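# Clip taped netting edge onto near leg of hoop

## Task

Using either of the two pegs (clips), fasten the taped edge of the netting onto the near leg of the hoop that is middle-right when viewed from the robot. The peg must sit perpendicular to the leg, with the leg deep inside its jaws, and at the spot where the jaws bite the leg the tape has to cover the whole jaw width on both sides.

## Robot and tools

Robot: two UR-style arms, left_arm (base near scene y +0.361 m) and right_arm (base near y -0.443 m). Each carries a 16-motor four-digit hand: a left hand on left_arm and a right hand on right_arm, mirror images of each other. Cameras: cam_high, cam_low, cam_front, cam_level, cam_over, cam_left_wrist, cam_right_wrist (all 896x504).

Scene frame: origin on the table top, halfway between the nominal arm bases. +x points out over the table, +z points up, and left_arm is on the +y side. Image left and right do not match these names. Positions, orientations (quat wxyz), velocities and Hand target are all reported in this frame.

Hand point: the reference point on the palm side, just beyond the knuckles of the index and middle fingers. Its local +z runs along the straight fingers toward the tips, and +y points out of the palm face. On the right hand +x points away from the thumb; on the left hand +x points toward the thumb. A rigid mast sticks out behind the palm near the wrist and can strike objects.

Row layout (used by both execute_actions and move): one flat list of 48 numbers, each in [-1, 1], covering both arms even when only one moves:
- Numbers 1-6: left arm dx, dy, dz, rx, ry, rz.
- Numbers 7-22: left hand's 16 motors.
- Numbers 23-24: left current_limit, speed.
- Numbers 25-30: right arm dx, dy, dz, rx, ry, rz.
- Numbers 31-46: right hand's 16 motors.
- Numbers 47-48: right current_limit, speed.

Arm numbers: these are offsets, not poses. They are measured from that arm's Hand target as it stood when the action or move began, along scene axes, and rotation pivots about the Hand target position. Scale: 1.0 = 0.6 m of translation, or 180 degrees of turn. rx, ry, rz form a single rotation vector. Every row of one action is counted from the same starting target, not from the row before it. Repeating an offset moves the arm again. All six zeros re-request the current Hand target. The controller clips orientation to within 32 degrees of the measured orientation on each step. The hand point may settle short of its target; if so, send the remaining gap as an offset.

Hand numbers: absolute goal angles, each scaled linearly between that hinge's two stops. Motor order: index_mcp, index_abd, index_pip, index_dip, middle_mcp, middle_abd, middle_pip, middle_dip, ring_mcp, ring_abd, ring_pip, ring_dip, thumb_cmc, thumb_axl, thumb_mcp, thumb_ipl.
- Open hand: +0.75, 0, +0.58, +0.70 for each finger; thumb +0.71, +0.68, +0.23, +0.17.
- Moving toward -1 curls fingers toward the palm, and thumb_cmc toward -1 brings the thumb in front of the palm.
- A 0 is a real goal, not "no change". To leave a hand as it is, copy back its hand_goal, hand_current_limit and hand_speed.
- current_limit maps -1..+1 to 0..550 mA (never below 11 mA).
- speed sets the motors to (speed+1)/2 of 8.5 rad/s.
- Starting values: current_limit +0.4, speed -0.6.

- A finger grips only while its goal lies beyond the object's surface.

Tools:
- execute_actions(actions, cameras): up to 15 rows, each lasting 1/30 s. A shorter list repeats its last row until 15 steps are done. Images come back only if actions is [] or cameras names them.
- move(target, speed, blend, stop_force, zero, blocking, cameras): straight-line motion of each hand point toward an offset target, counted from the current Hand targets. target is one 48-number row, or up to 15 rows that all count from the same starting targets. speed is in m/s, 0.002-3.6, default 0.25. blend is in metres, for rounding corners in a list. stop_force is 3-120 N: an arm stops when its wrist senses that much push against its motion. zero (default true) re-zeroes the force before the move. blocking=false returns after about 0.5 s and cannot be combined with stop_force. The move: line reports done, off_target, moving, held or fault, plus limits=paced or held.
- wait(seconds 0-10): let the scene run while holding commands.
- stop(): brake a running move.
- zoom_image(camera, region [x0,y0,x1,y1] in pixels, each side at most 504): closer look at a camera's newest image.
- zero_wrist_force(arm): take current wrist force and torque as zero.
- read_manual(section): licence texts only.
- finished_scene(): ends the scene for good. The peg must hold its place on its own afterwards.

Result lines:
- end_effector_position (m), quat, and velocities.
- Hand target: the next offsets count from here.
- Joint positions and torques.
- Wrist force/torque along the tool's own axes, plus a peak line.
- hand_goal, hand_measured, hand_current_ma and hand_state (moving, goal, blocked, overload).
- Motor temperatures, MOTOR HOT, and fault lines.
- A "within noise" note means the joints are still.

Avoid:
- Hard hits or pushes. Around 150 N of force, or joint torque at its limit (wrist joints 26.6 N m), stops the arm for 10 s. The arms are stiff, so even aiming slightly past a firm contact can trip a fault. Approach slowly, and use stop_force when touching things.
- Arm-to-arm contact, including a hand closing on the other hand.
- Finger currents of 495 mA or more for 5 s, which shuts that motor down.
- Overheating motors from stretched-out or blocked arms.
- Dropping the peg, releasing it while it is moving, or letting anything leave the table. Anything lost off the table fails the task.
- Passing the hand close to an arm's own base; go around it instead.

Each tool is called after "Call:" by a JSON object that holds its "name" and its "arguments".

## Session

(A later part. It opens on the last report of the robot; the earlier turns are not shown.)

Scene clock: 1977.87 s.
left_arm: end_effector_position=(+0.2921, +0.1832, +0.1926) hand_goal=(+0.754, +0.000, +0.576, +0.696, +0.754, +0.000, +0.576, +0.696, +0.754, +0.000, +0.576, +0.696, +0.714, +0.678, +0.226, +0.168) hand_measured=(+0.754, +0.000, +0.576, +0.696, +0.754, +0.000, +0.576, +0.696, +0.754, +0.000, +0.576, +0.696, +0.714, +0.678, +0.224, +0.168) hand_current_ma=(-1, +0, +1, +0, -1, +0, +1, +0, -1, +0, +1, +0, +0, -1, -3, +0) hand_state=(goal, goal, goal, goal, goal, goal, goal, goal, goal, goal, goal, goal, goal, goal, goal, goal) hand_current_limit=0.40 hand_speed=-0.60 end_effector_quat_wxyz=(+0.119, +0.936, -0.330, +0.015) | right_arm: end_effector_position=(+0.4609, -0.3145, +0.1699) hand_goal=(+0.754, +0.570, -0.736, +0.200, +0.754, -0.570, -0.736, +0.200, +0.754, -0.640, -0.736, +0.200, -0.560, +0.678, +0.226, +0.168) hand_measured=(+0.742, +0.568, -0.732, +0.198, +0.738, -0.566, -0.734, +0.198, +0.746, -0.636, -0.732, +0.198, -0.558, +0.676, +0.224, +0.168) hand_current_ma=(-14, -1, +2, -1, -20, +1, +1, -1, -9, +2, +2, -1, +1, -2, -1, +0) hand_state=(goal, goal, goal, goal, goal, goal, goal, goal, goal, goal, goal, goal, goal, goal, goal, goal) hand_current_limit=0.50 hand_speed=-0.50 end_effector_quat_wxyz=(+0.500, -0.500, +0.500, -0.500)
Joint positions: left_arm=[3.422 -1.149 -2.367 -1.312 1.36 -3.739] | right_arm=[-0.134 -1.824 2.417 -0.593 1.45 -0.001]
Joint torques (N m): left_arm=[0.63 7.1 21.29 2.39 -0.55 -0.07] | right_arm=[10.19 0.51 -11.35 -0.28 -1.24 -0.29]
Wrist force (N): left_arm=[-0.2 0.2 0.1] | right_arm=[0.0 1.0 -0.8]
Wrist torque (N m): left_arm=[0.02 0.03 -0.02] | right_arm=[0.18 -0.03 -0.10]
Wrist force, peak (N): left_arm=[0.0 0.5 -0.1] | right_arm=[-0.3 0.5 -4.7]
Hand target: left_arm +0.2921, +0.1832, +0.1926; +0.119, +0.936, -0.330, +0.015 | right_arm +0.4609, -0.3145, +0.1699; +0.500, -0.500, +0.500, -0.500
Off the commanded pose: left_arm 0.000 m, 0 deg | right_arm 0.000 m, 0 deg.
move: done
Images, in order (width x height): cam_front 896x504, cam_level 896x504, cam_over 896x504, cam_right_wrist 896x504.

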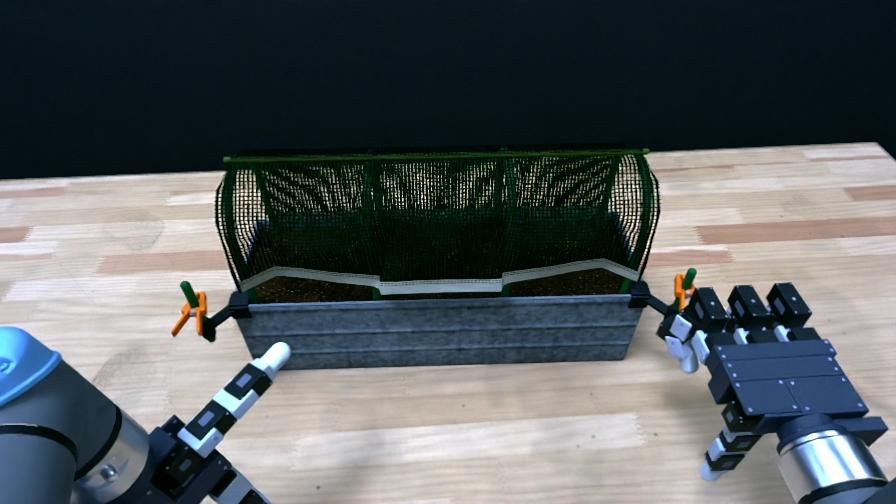

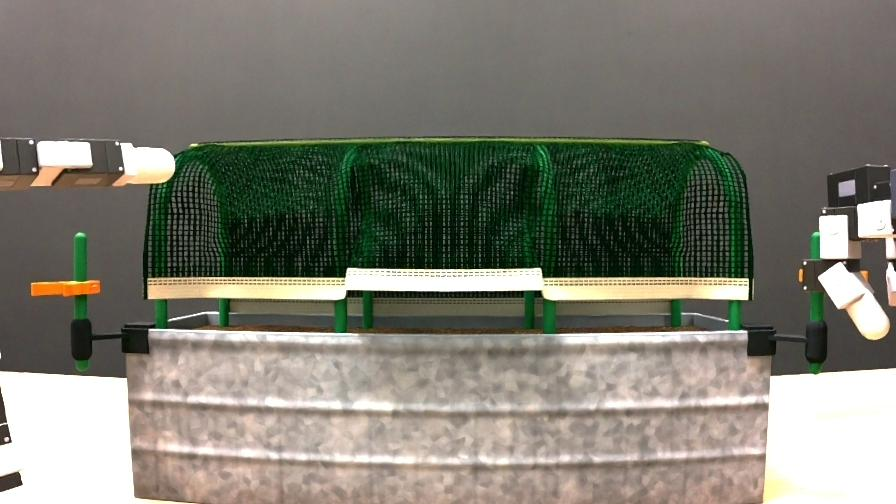

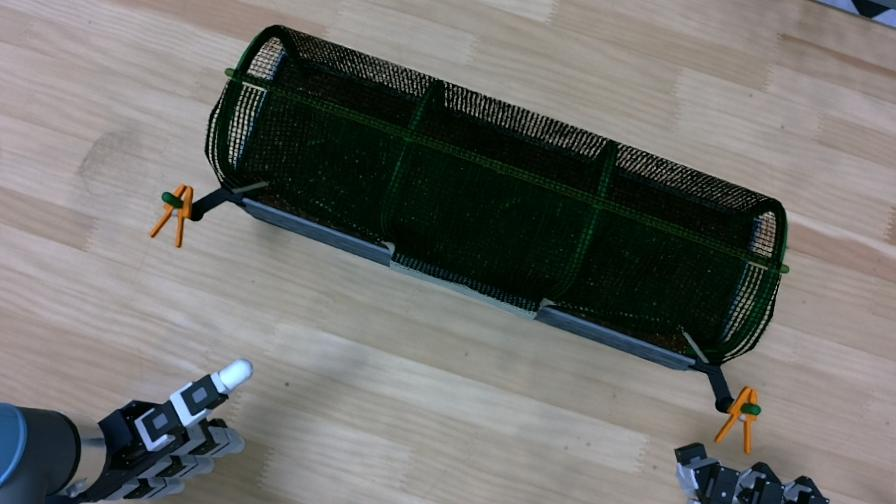

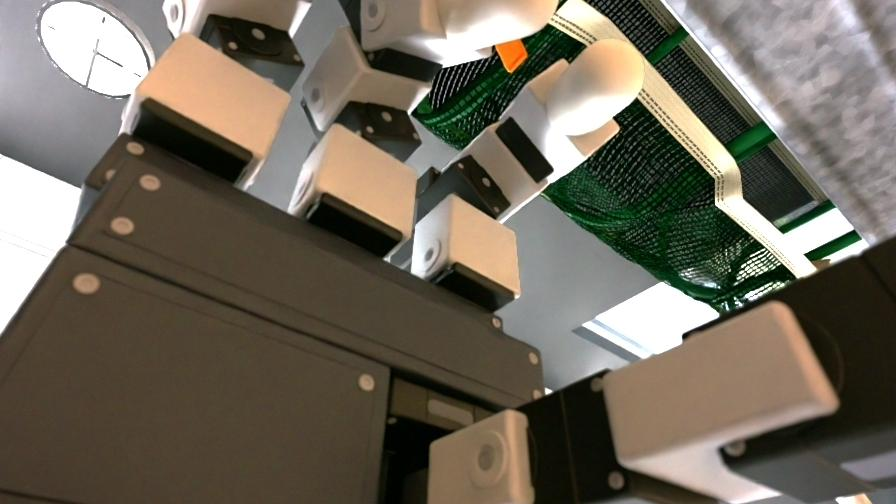

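Call:
{"name": "move", "arguments": {"target": [[0,0,0,0,0,0,0.754,0,0.576,0.696,0.754,0,0.576,0.696,0.754,0,0.576,0.696,0.714,0.678,0.226,0.168,0.4,-0.6,0.0433,0,0,0,0,0,0.754,0.57,-0.737,0.2,0.754,-0.57,-0.737,0.2,0.754,-0.64,-0.737,0.2,-0.56,0.678,0.226,0.168,0.5,-0.5]], "speed": 0.05, "stop_force": 4}}

Call:
{"name": "move", "arguments": {"target": [[0,0,0,0,0,0,0.754,0,0.576,0.696,0.754,0,0.576,0.696,0.754,0,0.576,0.696,0.714,0.678,0.226,0.168,0.4,-0.6,0,0,0,0,0,0,0.754,0.4,-0.737,0.2,0.754,-0.4,-0.737,0.2,0.754,-0.64,-0.737,0.2,-0.56,0.678,0.226,0.168,0.5,-0.85]], "speed": 0.05, "cameras": ["cam_over", "cam_right_wrist", "cam_front", "cam_level"]}}

Call:
{"name": "zoom_image", "arguments": {"camera": "cam_level", "region": [736, 200, 896, 360]}}

Call:
{"name": "zoom_image", "arguments": {"camera": "cam_over", "region": [680, 360, 820, 500]}}

Call:
{"name": "zoom_image", "arguments": {"camera": "cam_right_wrist", "region": [300, 0, 600, 160]}}

Scene clock: 1999.70 s.
left_arm: end_effector_position=(+0.2921, +0.1832, +0.1926) hand_goal=(+0.754, +0.000, +0.576, +0.696, +0.754, +0.000, +0.576, +0.696, +0.754, +0.000, +0.576, +0.696, +0.714, +0.678, +0.226, +0.168) hand_measured=(+0.754, +0.000, +0.576, +0.696, +0.754, +0.000, +0.576, +0.696, +0.754, +0.000, +0.576, +0.696, +0.714, +0.678, +0.224, +0.168) hand_current_ma=(-1, +0, +1, +0, -1, +0, +1, +0, -1, +0, +1, +0, +0, -1, -3, +0) hand_state=(goal, goal, goal, goal, goal, goal, goal, goal, goal, goal, goal, goal, goal, goal, goal, goal) hand_current_limit=0.40 hand_speed=-0.60 end_effector_quat_wxyz=(+0.119, +0.936, -0.330, +0.015) | right_arm: end_effector_position=(+0.4855, -0.3145, +0.1699) hand_goal=(+0.754, +0.570, -0.736, +0.200, +0.754, -0.570, -0.736, +0.200, +0.754, -0.640, -0.736, +0.200, -0.560, +0.678, +0.226, +0.168) hand_measured=(+0.734, +0.576, -0.736, +0.198, +0.730, -0.574, -0.738, +0.198, +0.746, -0.636, -0.734, +0.198, -0.558, +0.676, +0.224, +0.168) hand_current_ma=(-28, +4, +0, -1, -37, -2, +0, -1, -9, +2, +2, -1, +1, -2, -1, +0) hand_state=(goal, goal, goal, goal, blocked, goal, goal, goal, goal, goal, goal, goal, goal, goal, goal, goal) hand_current_limit=0.50 hand_speed=-0.50 end_effector_quat_wxyz=(+0.500, -0.500, +0.500, -0.500)
Joint positions: left_arm=[3.422 -1.149 -2.367 -1.312 1.36 -3.739] | right_arm=[-0.121 -1.75 2.364 -0.614 1.462 -0.001]
Joint torques (N m): left_arm=[1.32 6.94 21.51 2.37 -0.48 -0.14] | right_arm=[-11.04 -3.84 -28.63 0.35 -1.1 -0.69]
Wrist force (N): left_arm=[0.0 0.2 0.2] | right_arm=[-0.7 0.7 -1.5]
Wrist torque (N m): left_arm=[0.01 0.01 -0.01] | right_arm=[0.19 -0.01 -0.14]
Wrist force, peak (N): left_arm=[-0.1 0.4 0.4] | right_arm=[-1.1 0.4 -8.1]
Hand target: left_arm +0.2921, +0.1832, +0.1926; +0.119, +0.936, -0.330, +0.015 | right_arm +0.4855, -0.3145, +0.1699; +0.500, -0.500, +0.500, -0.500 (not the last commanded pose)
Off the commanded pose: left_arm 0.000 m, 0 deg | right_arm 0.001 m, 0 deg.
move: contact (right_arm)

Scene clock: 2000.23 s.
left_arm: end_effector_position=(+0.2921, +0.1832, +0.1926) hand_goal=(+0.754, +0.000, +0.576, +0.696, +0.754, +0.000, +0.576, +0.696, +0.754, +0.000, +0.576, +0.696, +0.714, +0.678, +0.226, +0.168) hand_measured=(+0.754, +0.000, +0.576, +0.696, +0.754, +0.000, +0.576, +0.696, +0.754, +0.000, +0.576, +0.696, +0.714, +0.678, +0.224, +0.168) hand_current_ma=(-1, +0, +1, +0, -1, +0, +1, +0, -1, +0, +1, +0, +0, -1, -3, +0) hand_state=(goal, goal, goal, goal, goal, goal, goal, goal, goal, goal, goal, goal, goal, goal, goal, goal) hand_current_limit=0.40 hand_speed=-0.60 end_effector_quat_wxyz=(+0.119, +0.936, -0.330, +0.015) | right_arm: end_effector_position=(+0.4855, -0.3145, +0.1699) hand_goal=(+0.754, +0.400, -0.736, +0.200, +0.754, -0.400, -0.736, +0.200, +0.754, -0.640, -0.736, +0.200, -0.560, +0.678, +0.226, +0.168) hand_measured=(+0.732, +0.464, -0.730, +0.198, +0.732, -0.456, -0.730, +0.198, +0.746, -0.636, -0.734, +0.198, -0.558, +0.676, +0.224, +0.168) hand_current_ma=(-33, +122, +6, -1, -36, -102, +6, -1, -9, +2, +2, -1, +1, -2, -1, +0) hand_state=(blocked, blocked, goal, goal, blocked, blocked, goal, goal, goal, goal, goal, goal, goal, goal, goal, goal) hand_current_limit=0.50 hand_speed=-0.85 end_effector_quat_wxyz=(+0.500, -0.500, +0.500, -0.500)
Joint positions: left_arm=[3.422 -1.149 -2.367 -1.312 1.36 -3.739] | right_arm=[-0.121 -1.75 2.364 -0.614 1.462 -0.001]
Joint torques (N m): left_arm=[1.5 6.97 21.4 2.29 -0.64 -0.22] | right_arm=[-10.3 -2.86 -28.81 -1.14 -0.73 -0.59]
Wrist force (N): left_arm=[-0.1 0.1 0.3] | right_arm=[-0.8 0.5 -5.7]
Wrist torque (N m): left_arm=[0.00 0.02 -0.01] | right_arm=[0.32 -0.08 -0.15]
Wrist force, peak (N): left_arm=[-0.1 0.3 0.3] | right_arm=[-0.8 0.5 -5.7]
Hand target: left_arm +0.2921, +0.1832, +0.1926; +0.119, +0.936, -0.330, +0.015 | right_arm +0.4855, -0.3145, +0.1699; +0.500, -0.500, +0.500, -0.500
Off the commanded pose: left_arm 0.000 m, 0 deg | right_arm 0.000 m, 0 deg.
move: done
Images, in order (width x height): cam_front 896x504, cam_level 896x504, cam_over 896x504, cam_right_wrist 896x504.

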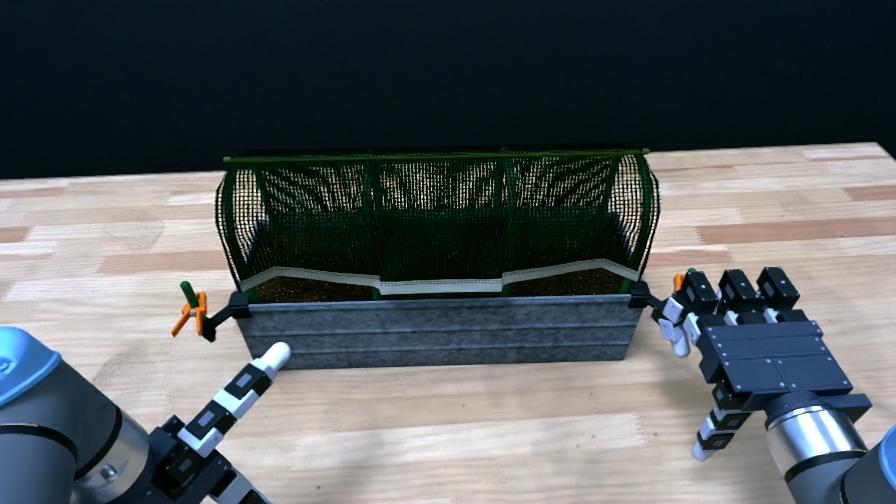

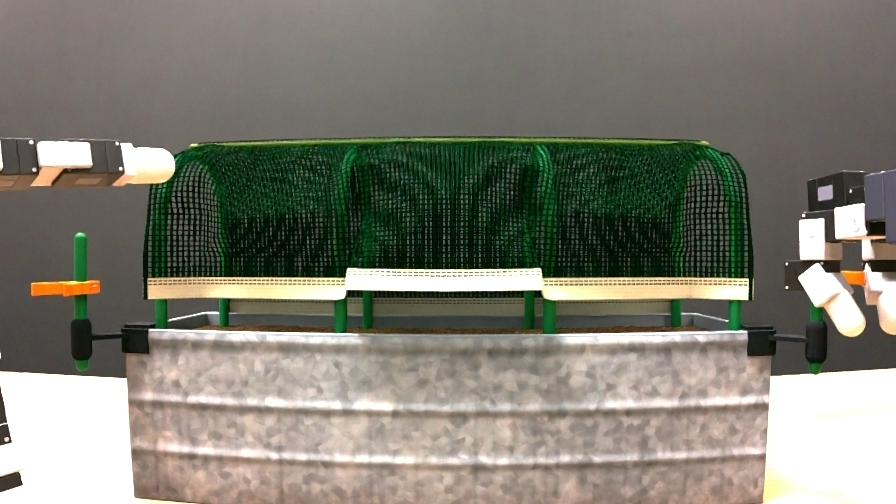

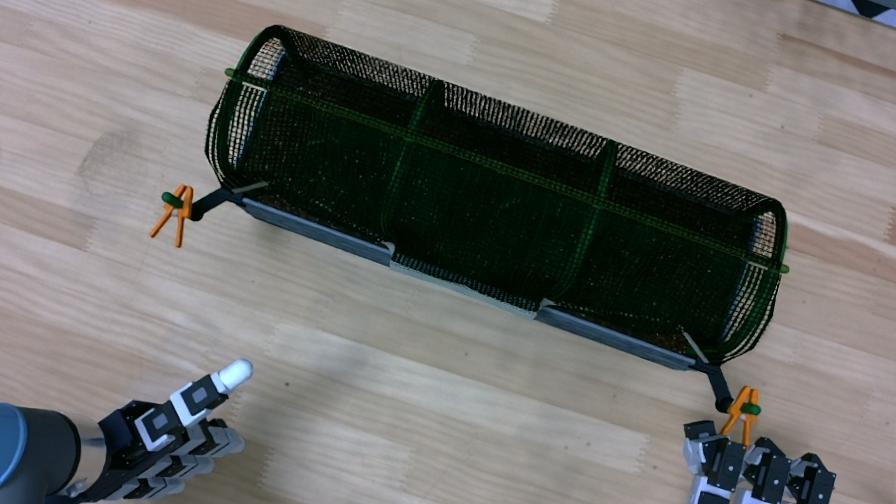

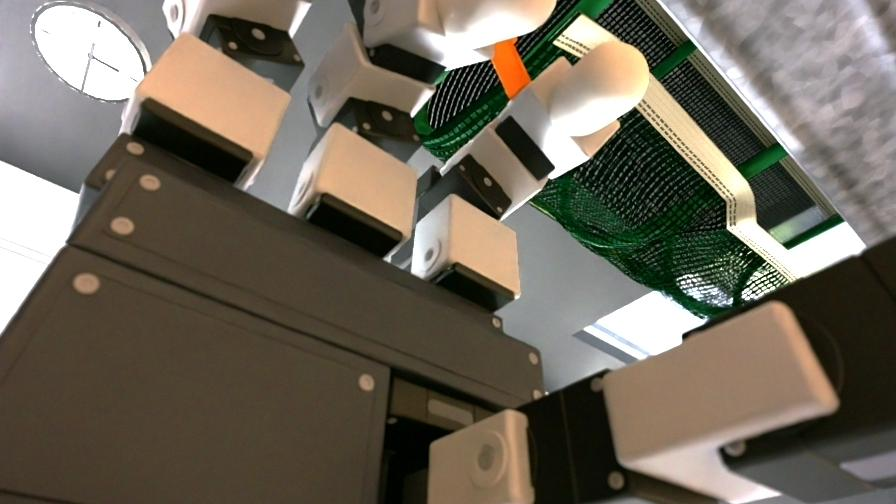

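Scaled by 3.150.

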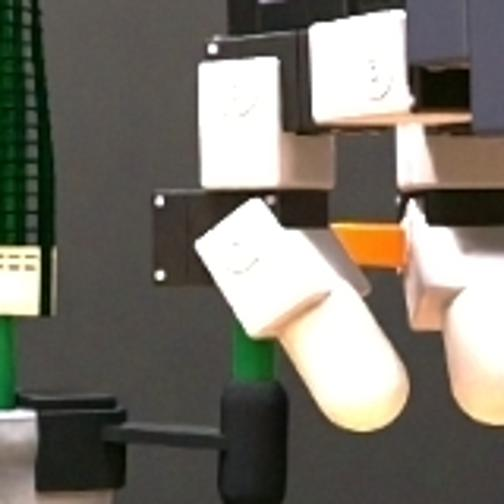

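Scaled by 3.600.

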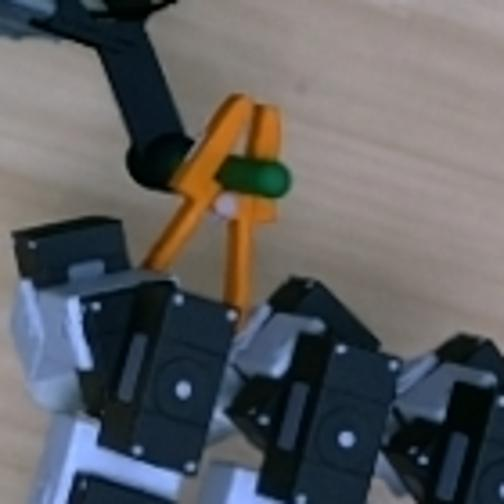

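Scaled by 1.680.

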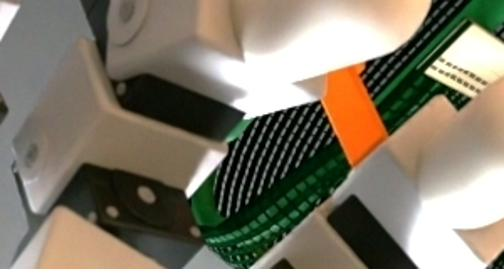

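Call:
{"name": "execute_actions", "arguments": {"actions": [[[0,0,0,0,0,0,0.754,0,0.576,0.696,0.754,0,0.576,0.696,0.754,0,0.576,0.696,0.714,0.678,0.226,0.168,0.4,-0.6,0,0,0,0,0,0,0.754,0.28,-0.737,0.2,0.754,-0.28,-0.737,0.2,0.754,-0.64,-0.737,0.2,-0.56,0.678,0.226,0.168,0.7,-0.95]]], "cameras": ["cam_over","cam_right_wrist","cam_level"]}}

Call:
{"name": "zoom_image", "arguments": {"camera": "cam_over", "region": [690, 370, 790, 470]}}

Scene clock: 2068.93 s.
left_arm: end_effector_position=(+0.2921, +0.1832, +0.1926) hand_goal=(+0.754, +0.000, +0.576, +0.696, +0.754, +0.000, +0.576, +0.696, +0.754, +0.000, +0.576, +0.696, +0.714, +0.678, +0.226, +0.168) hand_measured=(+0.754, +0.000, +0.576, +0.696, +0.754, +0.000, +0.576, +0.696, +0.754, +0.000, +0.576, +0.696, +0.714, +0.678, +0.224, +0.168) hand_current_ma=(-1, +0, +1, +0, -1, +0, +1, +0, -1, +0, +1, +0, +0, -1, -3, +0) hand_state=(goal, goal, goal, goal, goal, goal, goal, goal, goal, goal, goal, goal, goal, goal, goal, goal) hand_current_limit=0.40 hand_speed=-0.60 end_effector_quat_wxyz=(+0.119, +0.936, -0.330, +0.015) | right_arm: end_effector_position=(+0.4855, -0.3145, +0.1699) hand_goal=(+0.754, +0.280, -0.736, +0.200, +0.754, -0.280, -0.736, +0.200, +0.754, -0.640, -0.736, +0.200, -0.560, +0.678, +0.226, +0.168) hand_measured=(+0.730, +0.360, -0.730, +0.198, +0.730, -0.352, -0.728, +0.198, +0.746, -0.636, -0.734, +0.198, -0.558, +0.676, +0.224, +0.168) hand_current_ma=(-41, +168, +6, -1, -39, -145, +7, -1, -9, +2, +2, -1, +1, -2, -1, +0) hand_state=(blocked, blocked, goal, goal, blocked, blocked, goal, goal, goal, goal, goal, goal, goal, goal, goal, goal) hand_current_limit=0.70 hand_speed=-0.95 end_effector_quat_wxyz=(+0.500, -0.500, +0.500, -0.500)
Joint positions: left_arm=[3.422 -1.149 -2.367 -1.312 1.36 -3.739] | right_arm=[-0.121 -1.75 2.364 -0.614 1.462 -0.001]
Joint torques (N m): left_arm=[1.47 6.43 21.31 2.31 -0.57 -0.11] | right_arm=[-10.87 -1.77 -29.52 -3.62 2.02 -0.91]
Wrist force (N): left_arm=[-0.1 0.1 0.1] | right_arm=[-1.3 0.3 -5.9]
Wrist torque (N m): left_arm=[0.00 0.01 -0.01] | right_arm=[0.29 -0.04 -0.18]
Wrist force, peak (N): left_arm=[-0.2 0.4 0.2] | right_arm=[-1.4 0.4 -6.3]
Hand target: left_arm +0.2921, +0.1832, +0.1926; +0.119, +0.936, -0.330, +0.015 | right_arm +0.4855, -0.3145, +0.1699; +0.500, -0.500, +0.500, -0.500
Off the commanded pose: left_arm 0.000 m, 0 deg | right_arm 0.000 m, 0 deg.
Step readings (end_effector_position of left_arm | right_arm):
0: (+0.2921, +0.1832, +0.1926) | (+0.4855, -0.3145, +0.1699)
1: (+0.2921, +0.1832, +0.1926) | (+0.4855, -0.3145, +0.1699)
2: (+0.2921, +0.1832, +0.1926) | (+0.4855, -0.3145, +0.1699)
4: (+0.2921, +0.1832, +0.1926) | (+0.4855, -0.3145, +0.1699)
8: (+0.2921, +0.1832, +0.1926) | (+0.4855, -0.3145, +0.1699)
15: (+0.2921, +0.1832, +0.1926) | (+0.4855, -0.3145, +0.1699)
Images, in order (width x height): cam_level 896x504, cam_over 896x504, cam_right_wrist 896x504.

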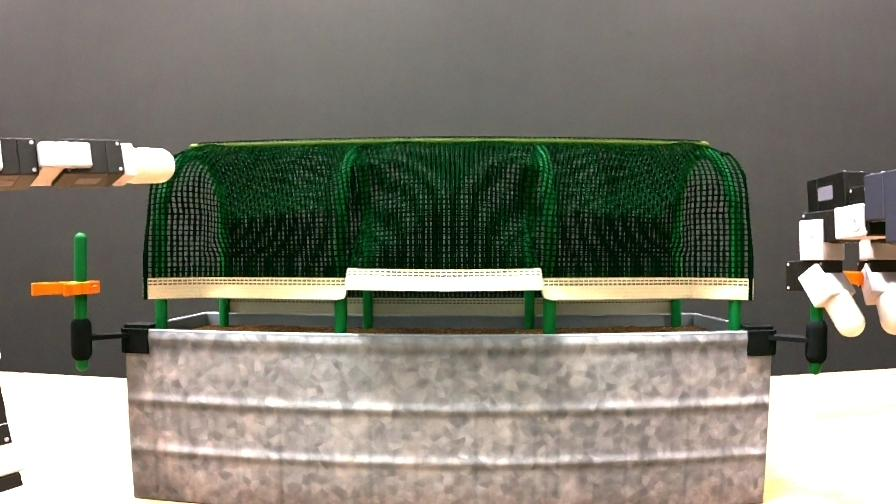

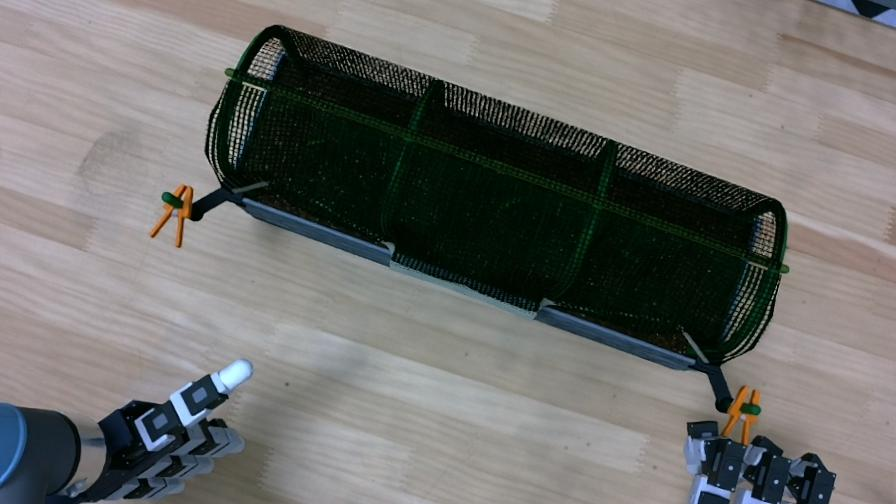

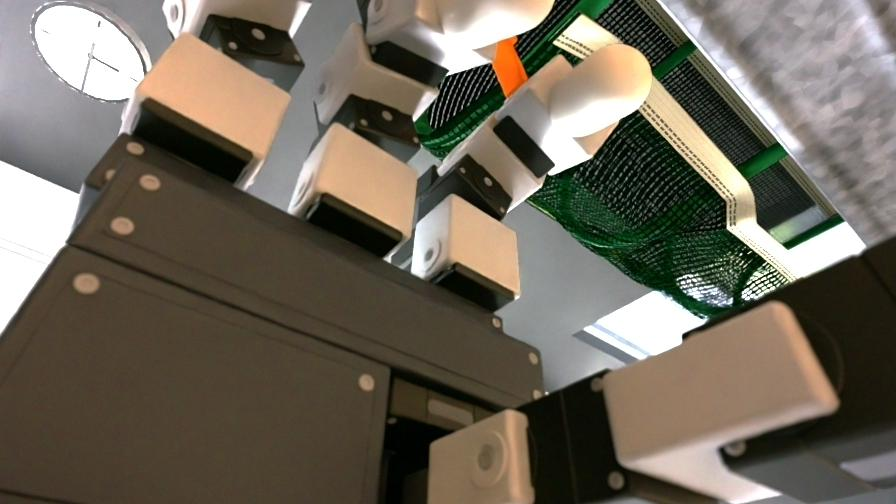

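Scaled by 5.040.

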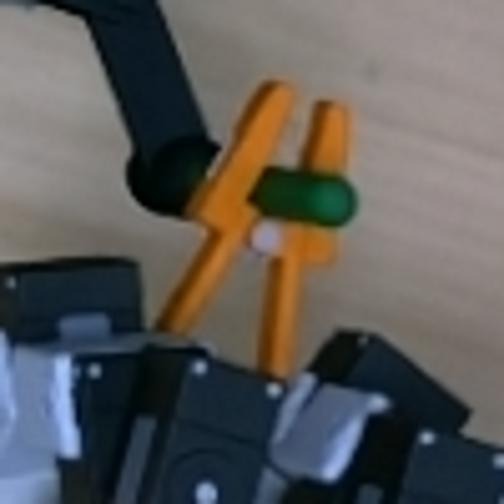

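Call:
{"name": "execute_actions", "arguments": {"actions": [[[0,0,0,0,0,0,0.754,0,0.576,0.696,0.754,0,0.576,0.696,0.754,0,0.576,0.696,0.714,0.678,0.226,0.168,0.4,-0.6,0,0,0,0,0,0,0.754,0.14,-0.737,0.2,0.754,-0.14,-0.737,0.2,0.754,-0.64,-0.737,0.2,-0.56,0.678,0.226,0.168,0.7,-0.95]]], "cameras": ["cam_over"]}}

Call:
{"name": "zoom_image", "arguments": {"camera": "cam_over", "region": [690, 370, 790, 470]}}

Scene clock: 2083.57 s.
left_arm: end_effector_position=(+0.2921, +0.1832, +0.1926) hand_goal=(+0.754, +0.000, +0.576, +0.696, +0.754, +0.000, +0.576, +0.696, +0.754, +0.000, +0.576, +0.696, +0.714, +0.678, +0.226, +0.168) hand_measured=(+0.754, +0.000, +0.576, +0.696, +0.754, +0.000, +0.576, +0.696, +0.754, +0.000, +0.576, +0.696, +0.714, +0.678, +0.224, +0.168) hand_current_ma=(-1, +0, +1, +0, -1, +0, +1, +0, -1, +0, +1, +0, +0, -1, -3, +0) hand_state=(goal, goal, goal, goal, goal, goal, goal, goal, goal, goal, goal, goal, goal, goal, goal, goal) hand_current_limit=0.40 hand_speed=-0.60 end_effector_quat_wxyz=(+0.119, +0.936, -0.330, +0.015) | right_arm: end_effector_position=(+0.4855, -0.3145, +0.1699) hand_goal=(+0.754, +0.140, -0.736, +0.200, +0.754, -0.140, -0.736, +0.200, +0.754, -0.640, -0.736, +0.200, -0.560, +0.678, +0.226, +0.168) hand_measured=(+0.730, +0.224, -0.730, +0.198, +0.730, -0.222, -0.726, +0.198, +0.746, -0.636, -0.734, +0.198, -0.558, +0.676, +0.224, +0.168) hand_current_ma=(-41, +183, +6, -1, -39, -175, +11, -1, -9, +2, +2, -1, +1, -2, -1, +0) hand_state=(blocked, blocked, goal, goal, blocked, blocked, goal, goal, goal, goal, goal, goal, goal, goal, goal, goal) hand_current_limit=0.70 hand_speed=-0.95 end_effector_quat_wxyz=(+0.500, -0.500, +0.500, -0.500)
Joint positions: left_arm=[3.422 -1.149 -2.367 -1.312 1.36 -3.739] | right_arm=[-0.121 -1.75 2.364 -0.614 1.462 -0.001]
Joint torques (N m): left_arm=[1.57 6.94 20.71 2.33 -0.62 -0.13] | right_arm=[-10.23 -2.7 -29.15 -3.56 1.95 -0.89]
Wrist force (N): left_arm=[0.1 0.3 0.2] | right_arm=[-1.1 0.8 -2.6]
Wrist torque (N m): left_arm=[0.02 -0.01 0.00] | right_arm=[0.23 -0.02 -0.17]
Wrist force, peak (N): left_arm=[0.1 0.5 0.2] | right_arm=[-1.2 0.4 -6.2]
Hand target: left_arm +0.2921, +0.1832, +0.1926; +0.119, +0.936, -0.330, +0.015 | right_arm +0.4855, -0.3145, +0.1699; +0.500, -0.500, +0.500, -0.500
Off the commanded pose: left_arm 0.000 m, 0 deg | right_arm 0.000 m, 0 deg.
Step readings (end_effector_position of left_arm | right_arm):
0: (+0.2921, +0.1832, +0.1926) | (+0.4855, -0.3145, +0.1699)
1: (+0.2921, +0.1832, +0.1926) | (+0.4855, -0.3145, +0.1699)
2: (+0.2921, +0.1832, +0.1926) | (+0.4855, -0.3145, +0.1699)
4: (+0.2921, +0.1832, +0.1926) | (+0.4855, -0.3145, +0.1699)
8: (+0.2921, +0.1832, +0.1926) | (+0.4855, -0.3145, +0.1699)
15: (+0.2921, +0.1832, +0.1926) | (+0.4855, -0.3145, +0.1699)
Images, in order (width x height): cam_over 896x504.

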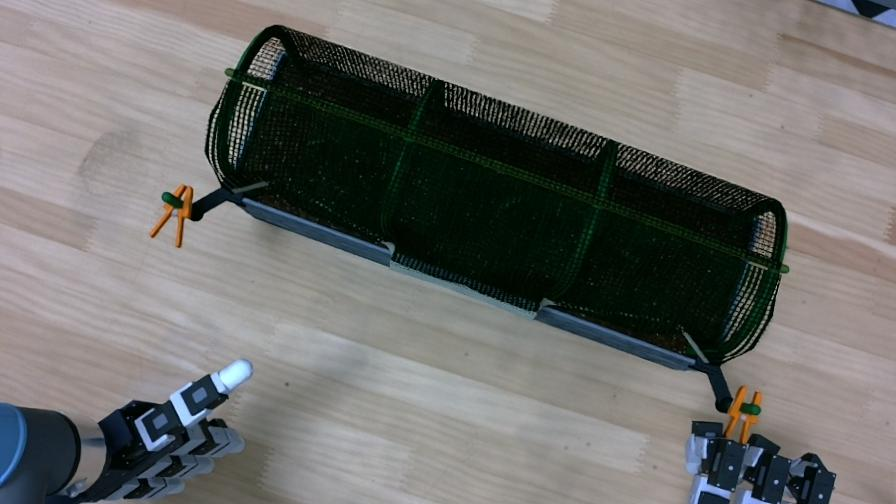

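Scaled by 5.040.

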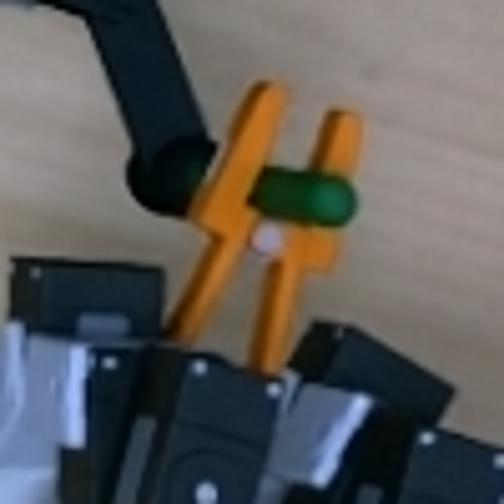

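Call:
{"name": "execute_actions", "arguments": {"actions": [[[0,0,0,0,0,0,0.754,0,0.576,0.696,0.754,0,0.576,0.696,0.754,0,0.576,0.696,0.714,0.678,0.226,0.168,0.4,-0.6,0,0,0,0,0,0,0.754,0.0,-0.737,0.2,0.754,0.0,-0.737,0.2,0.754,-0.64,-0.737,0.2,-0.56,0.678,0.226,0.168,0.7,-0.95]]], "cameras": ["cam_over"]}}

Call:
{"name": "zoom_image", "arguments": {"camera": "cam_over", "region": [690, 370, 790, 470]}}

Scene clock: 2095.13 s.
left_arm: end_effector_position=(+0.2921, +0.1832, +0.1926) hand_goal=(+0.754, +0.000, +0.576, +0.696, +0.754, +0.000, +0.576, +0.696, +0.754, +0.000, +0.576, +0.696, +0.714, +0.678, +0.226, +0.168) hand_measured=(+0.754, +0.000, +0.576, +0.696, +0.754, +0.000, +0.576, +0.696, +0.754, +0.000, +0.576, +0.696, +0.714, +0.678, +0.224, +0.168) hand_current_ma=(-1, +0, +1, +0, -1, +0, +1, +0, -1, +0, +1, +0, +0, -1, -3, +0) hand_state=(goal, goal, goal, goal, goal, goal, goal, goal, goal, goal, goal, goal, goal, goal, goal, goal) hand_current_limit=0.40 hand_speed=-0.60 end_effector_quat_wxyz=(+0.119, +0.936, -0.330, +0.015) | right_arm: end_effector_position=(+0.4855, -0.3145, +0.1699) hand_goal=(+0.754, +0.000, -0.736, +0.200, +0.754, +0.000, -0.736, +0.200, +0.754, -0.640, -0.736, +0.200, -0.560, +0.678, +0.226, +0.168) hand_measured=(+0.734, +0.094, -0.726, +0.198, +0.734, -0.100, -0.726, +0.198, +0.746, -0.636, -0.734, +0.198, -0.558, +0.676, +0.224, +0.168) hand_current_ma=(-32, +216, +9, -1, -31, -231, +11, -1, -9, +2, +2, -1, +1, -2, -1, +0) hand_state=(blocked, blocked, goal, goal, blocked, blocked, goal, goal, goal, goal, goal, goal, goal, goal, goal, goal) hand_current_limit=0.70 hand_speed=-0.95 end_effector_quat_wxyz=(+0.500, -0.500, +0.500, -0.500)
Joint positions: left_arm=[3.422 -1.149 -2.367 -1.312 1.36 -3.739] | right_arm=[-0.121 -1.75 2.364 -0.614 1.462 -0.001]
Joint torques (N m): left_arm=[1.78 7.41 21.44 2.35 -0.68 -0.16] | right_arm=[-10.67 -0.81 -28.75 -3.65 1.66 -0.9]
Wrist force (N): left_arm=[-0.2 0.2 0.2] | right_arm=[-0.5 1.0 -0.4]
Wrist torque (N m): left_arm=[0.00 0.02 -0.02] | right_arm=[0.11 0.02 -0.14]
Wrist force, peak (N): left_arm=[-0.1 0.4 0.3] | right_arm=[-0.7 0.8 -2.9]
Hand target: left_arm +0.2921, +0.1832, +0.1926; +0.119, +0.936, -0.330, +0.015 | right_arm +0.4855, -0.3145, +0.1699; +0.500, -0.500, +0.500, -0.500
Off the commanded pose: left_arm 0.000 m, 0 deg | right_arm 0.000 m, 0 deg.
Step readings (end_effector_position of left_arm | right_arm):
0: (+0.2921, +0.1832, +0.1926) | (+0.4855, -0.3145, +0.1699)
1: (+0.2921, +0.1832, +0.1926) | (+0.4855, -0.3145, +0.1699)
2: (+0.2921, +0.1832, +0.1926) | (+0.4855, -0.3145, +0.1699)
4: (+0.2921, +0.1832, +0.1926) | (+0.4855, -0.3145, +0.1699)
8: (+0.2921, +0.1832, +0.1926) | (+0.4855, -0.3145, +0.1699)
15: (+0.2921, +0.1832, +0.1926) | (+0.4855, -0.3145, +0.1699)
Images, in order (width x height): cam_over 896x504.

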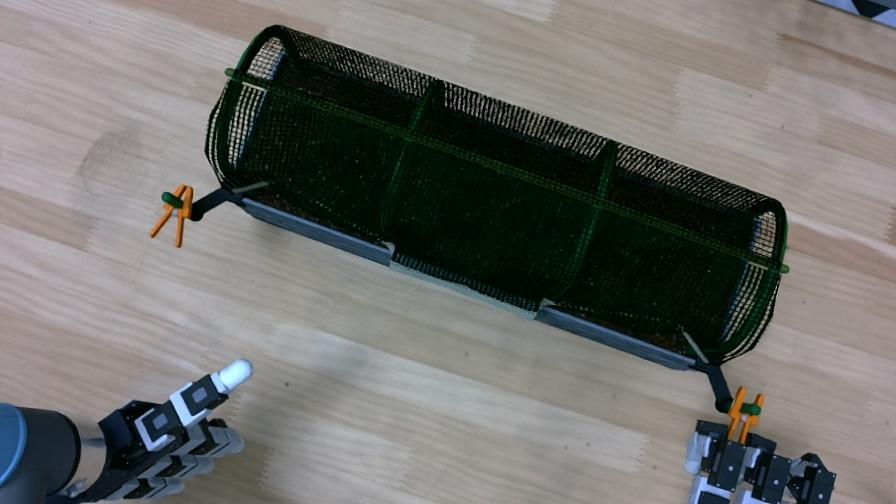

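Scaled by 5.040.

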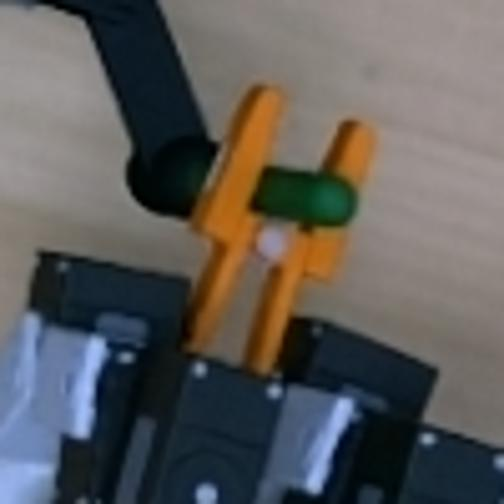

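Call:
{"name": "execute_actions", "arguments": {"actions": [[[0,0,0,0,0,0,0.754,0,0.576,0.696,0.754,0,0.576,0.696,0.754,0,0.576,0.696,0.714,0.678,0.226,0.168,0.4,-0.6,0,0,0,0,0,0,0.754,-0.1,-0.737,0.2,0.754,0.1,-0.737,0.2,0.754,-0.64,-0.737,0.2,-0.56,0.678,0.226,0.168,0.7,-0.95]]], "cameras": ["cam_over","cam_right_wrist"]}}

Call:
{"name": "zoom_image", "arguments": {"camera": "cam_over", "region": [690, 370, 790, 470]}}

Scene clock: 2105.77 s.
left_arm: end_effector_position=(+0.2921, +0.1832, +0.1926) hand_goal=(+0.754, +0.000, +0.576, +0.696, +0.754, +0.000, +0.576, +0.696, +0.754, +0.000, +0.576, +0.696, +0.714, +0.678, +0.226, +0.168) hand_measured=(+0.754, +0.000, +0.576, +0.696, +0.754, +0.000, +0.576, +0.696, +0.754, +0.000, +0.576, +0.696, +0.714, +0.678, +0.224, +0.168) hand_current_ma=(-1, +0, +1, +0, -1, +0, +1, +0, -1, +0, +1, +0, +0, -1, -3, +0) hand_state=(goal, goal, goal, goal, goal, goal, goal, goal, goal, goal, goal, goal, goal, goal, goal, goal) hand_current_limit=0.40 hand_speed=-0.60 end_effector_quat_wxyz=(+0.119, +0.936, -0.330, +0.015) | right_arm: end_effector_position=(+0.4855, -0.3145, +0.1699) hand_goal=(+0.754, -0.100, -0.736, +0.200, +0.754, +0.100, -0.736, +0.200, +0.754, -0.640, -0.736, +0.200, -0.560, +0.678, +0.226, +0.168) hand_measured=(+0.734, +0.008, -0.738, +0.198, +0.736, -0.030, -0.726, +0.198, +0.746, -0.636, -0.734, +0.198, -0.558, +0.676, +0.224, +0.168) hand_current_ma=(-32, +264, +0, -1, -26, -341, +11, -1, -9, +2, +2, -1, +1, -2, -1, +0) hand_state=(blocked, blocked, goal, goal, goal, blocked, goal, goal, goal, goal, goal, goal, goal, goal, goal, goal) hand_current_limit=0.70 hand_speed=-0.95 end_effector_quat_wxyz=(+0.500, -0.500, +0.500, -0.500)
Joint positions: left_arm=[3.422 -1.149 -2.367 -1.312 1.36 -3.739] | right_arm=[-0.121 -1.75 2.364 -0.614 1.462 -0.001]
Joint torques (N m): left_arm=[1.8 7.65 21.23 2.41 -0.66 -0.3] | right_arm=[-10.14 -4.07 -28.16 -3.69 1.62 -1.29]
Wrist force (N): left_arm=[0.1 0.3 0.1] | right_arm=[-0.2 1.3 -1.0]
Wrist torque (N m): left_arm=[0.03 0.00 0.00] | right_arm=[0.21 0.00 -0.11]
Wrist force, peak (N): left_arm=[-0.3 0.2 0.2] | right_arm=[-0.5 1.3 -1.2]
Hand target: left_arm +0.2921, +0.1832, +0.1926; +0.119, +0.936, -0.330, +0.015 | right_arm +0.4855, -0.3145, +0.1699; +0.500, -0.500, +0.500, -0.500
Off the commanded pose: left_arm 0.000 m, 0 deg | right_arm 0.000 m, 0 deg.
Step readings (end_effector_position of left_arm | right_arm):
0: (+0.2921, +0.1832, +0.1926) | (+0.4855, -0.3145, +0.1699)
1: (+0.2921, +0.1832, +0.1926) | (+0.4855, -0.3145, +0.1699)
2: (+0.2921, +0.1832, +0.1926) | (+0.4855, -0.3145, +0.1699)
4: (+0.2921, +0.1832, +0.1926) | (+0.4855, -0.3145, +0.1699)
8: (+0.2921, +0.1832, +0.1926) | (+0.4855, -0.3145, +0.1699)
15: (+0.2921, +0.1832, +0.1926) | (+0.4855, -0.3145, +0.1699)
Images, in order (width x height): cam_over 896x504, cam_right_wrist 896x504.

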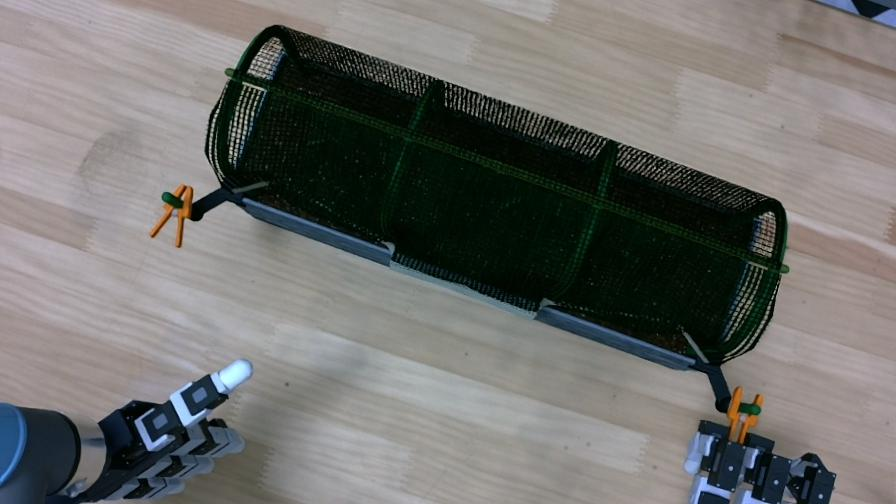

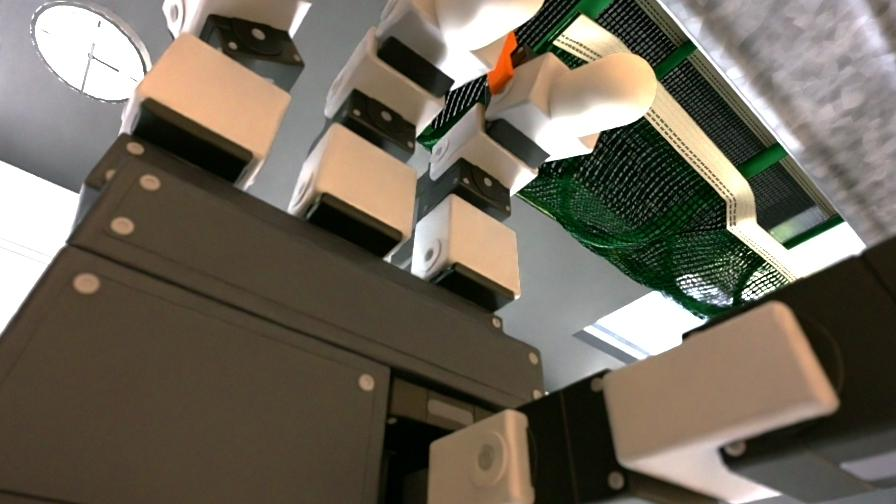

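Scaled by 5.040.

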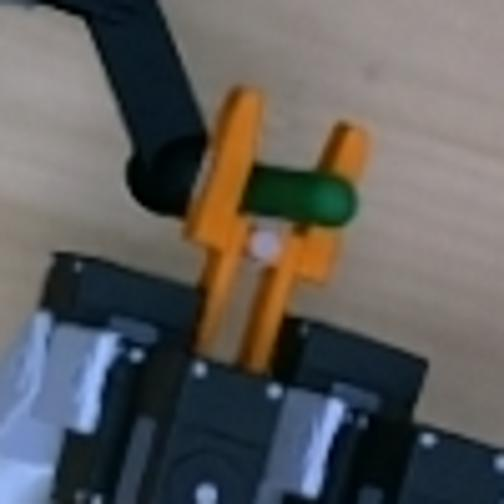

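Call:
{"name": "move", "arguments": {"target": [0,0,0,0,0,0,0.754,0,0.576,0.696,0.754,0,0.576,0.696,0.754,0,0.576,0.696,0.714,0.678,0.226,0.168,0.4,-0.6,-0.0333,0,0,0,0,0,0.754,-0.12,-0.737,0.2,0.754,0.1,-0.737,0.2,0.754,-0.64,-0.737,0.2,-0.56,0.678,0.226,0.168,0.7,-0.95], "speed": 0.02, "cameras": ["cam_over","cam_level"]}}

Call:
{"name": "zoom_image", "arguments": {"camera": "cam_over", "region": [690, 370, 790, 470]}}

Call:
{"name": "zoom_image", "arguments": {"camera": "cam_level", "region": [740, 200, 896, 400]}}

Scene clock: 2128.53 s.
left_arm: end_effector_position=(+0.2921, +0.1832, +0.1926) hand_goal=(+0.754, +0.000, +0.576, +0.696, +0.754, +0.000, +0.576, +0.696, +0.754, +0.000, +0.576, +0.696, +0.714, +0.678, +0.226, +0.168) hand_measured=(+0.754, +0.000, +0.576, +0.696, +0.754, +0.000, +0.576, +0.696, +0.754, +0.000, +0.576, +0.696, +0.714, +0.678, +0.224, +0.168) hand_current_ma=(-1, +0, +1, +0, -1, +0, +1, +0, -1, +0, +1, +0, +0, -1, -3, +0) hand_state=(goal, goal, goal, goal, goal, goal, goal, goal, goal, goal, goal, goal, goal, goal, goal, goal) hand_current_limit=0.40 hand_speed=-0.60 end_effector_quat_wxyz=(+0.119, +0.936, -0.330, +0.015) | right_arm: end_effector_position=(+0.4654, -0.3145, +0.1699) hand_goal=(+0.754, -0.120, -0.736, +0.200, +0.754, +0.100, -0.736, +0.200, +0.754, -0.640, -0.736, +0.200, -0.560, +0.678, +0.226, +0.168) hand_measured=(+0.734, +0.002, -0.738, +0.198, +0.736, -0.030, -0.726, +0.198, +0.746, -0.636, -0.734, +0.198, -0.558, +0.676, +0.224, +0.168) hand_current_ma=(-31, +309, +0, -1, -26, -341, +11, -1, -9, +2, +2, -1, +1, -2, -1, +0) hand_state=(blocked, blocked, goal, goal, goal, blocked, goal, goal, goal, goal, goal, goal, goal, goal, goal, goal) hand_current_limit=0.70 hand_speed=-0.95 end_effector_quat_wxyz=(+0.500, -0.500, +0.500, -0.500)
Joint positions: left_arm=[3.422 -1.149 -2.367 -1.312 1.36 -3.739] | right_arm=[-0.131 -1.81 2.408 -0.597 1.453 -0.001]
Joint torques (N m): left_arm=[1.75 7.3 20.98 2.24 -0.54 -0.21] | right_arm=[-4.73 -0.73 -29.85 -2.18 -0.24 -1.44]
Wrist force (N): left_arm=[-0.2 0.2 0.2] | right_arm=[-0.1 1.0 -0.6]
Wrist torque (N m): left_arm=[0.01 0.03 -0.02] | right_arm=[0.14 -0.03 -0.11]
Wrist force, peak (N): left_arm=[0.0 0.5 0.2] | right_arm=[-0.1 1.4 -0.9]
Hand target: left_arm +0.2921, +0.1832, +0.1926; +0.119, +0.936, -0.330, +0.015 | right_arm +0.4655, -0.3145, +0.1699; +0.500, -0.500, +0.500, -0.500
Off the commanded pose: left_arm 0.000 m, 0 deg | right_arm 0.000 m, 0 deg.
move: done
Images, in order (width x height): cam_level 896x504, cam_over 896x504.

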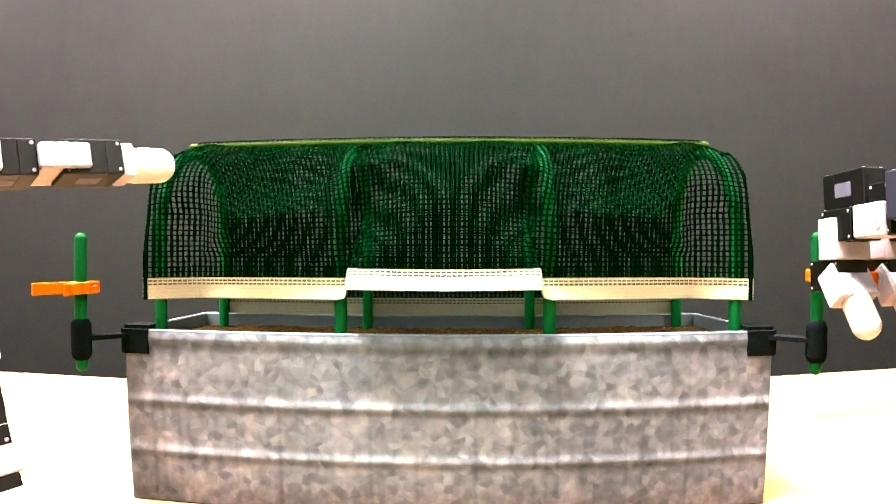

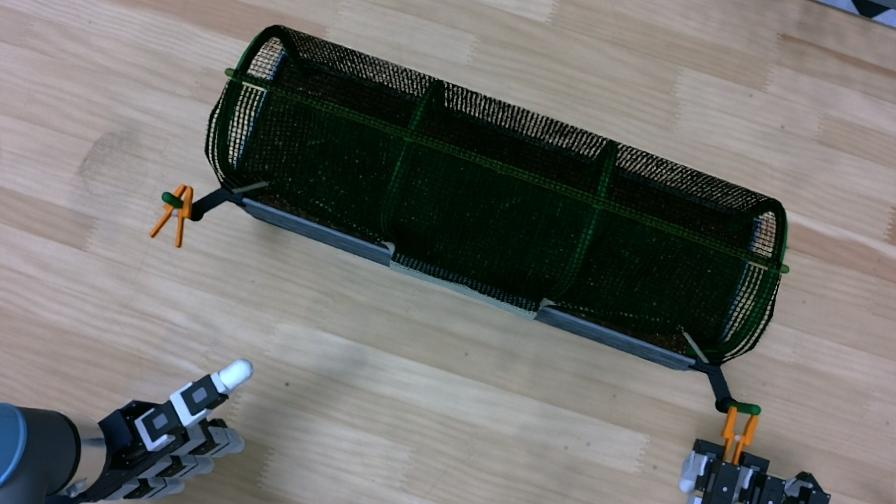

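Scaled by 5.040.

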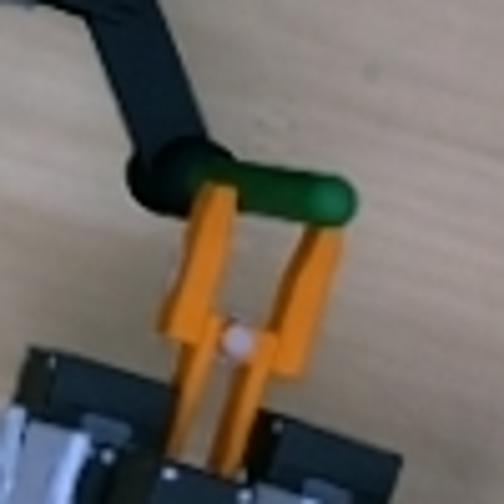

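Scaled by 2.520.

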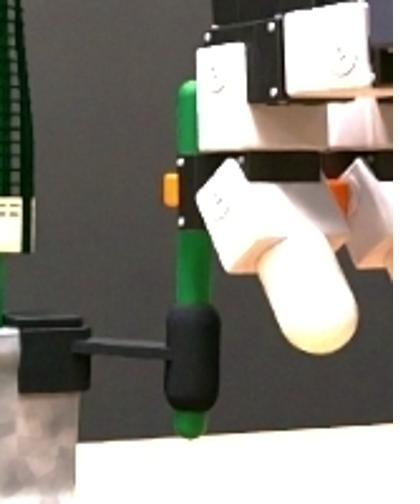

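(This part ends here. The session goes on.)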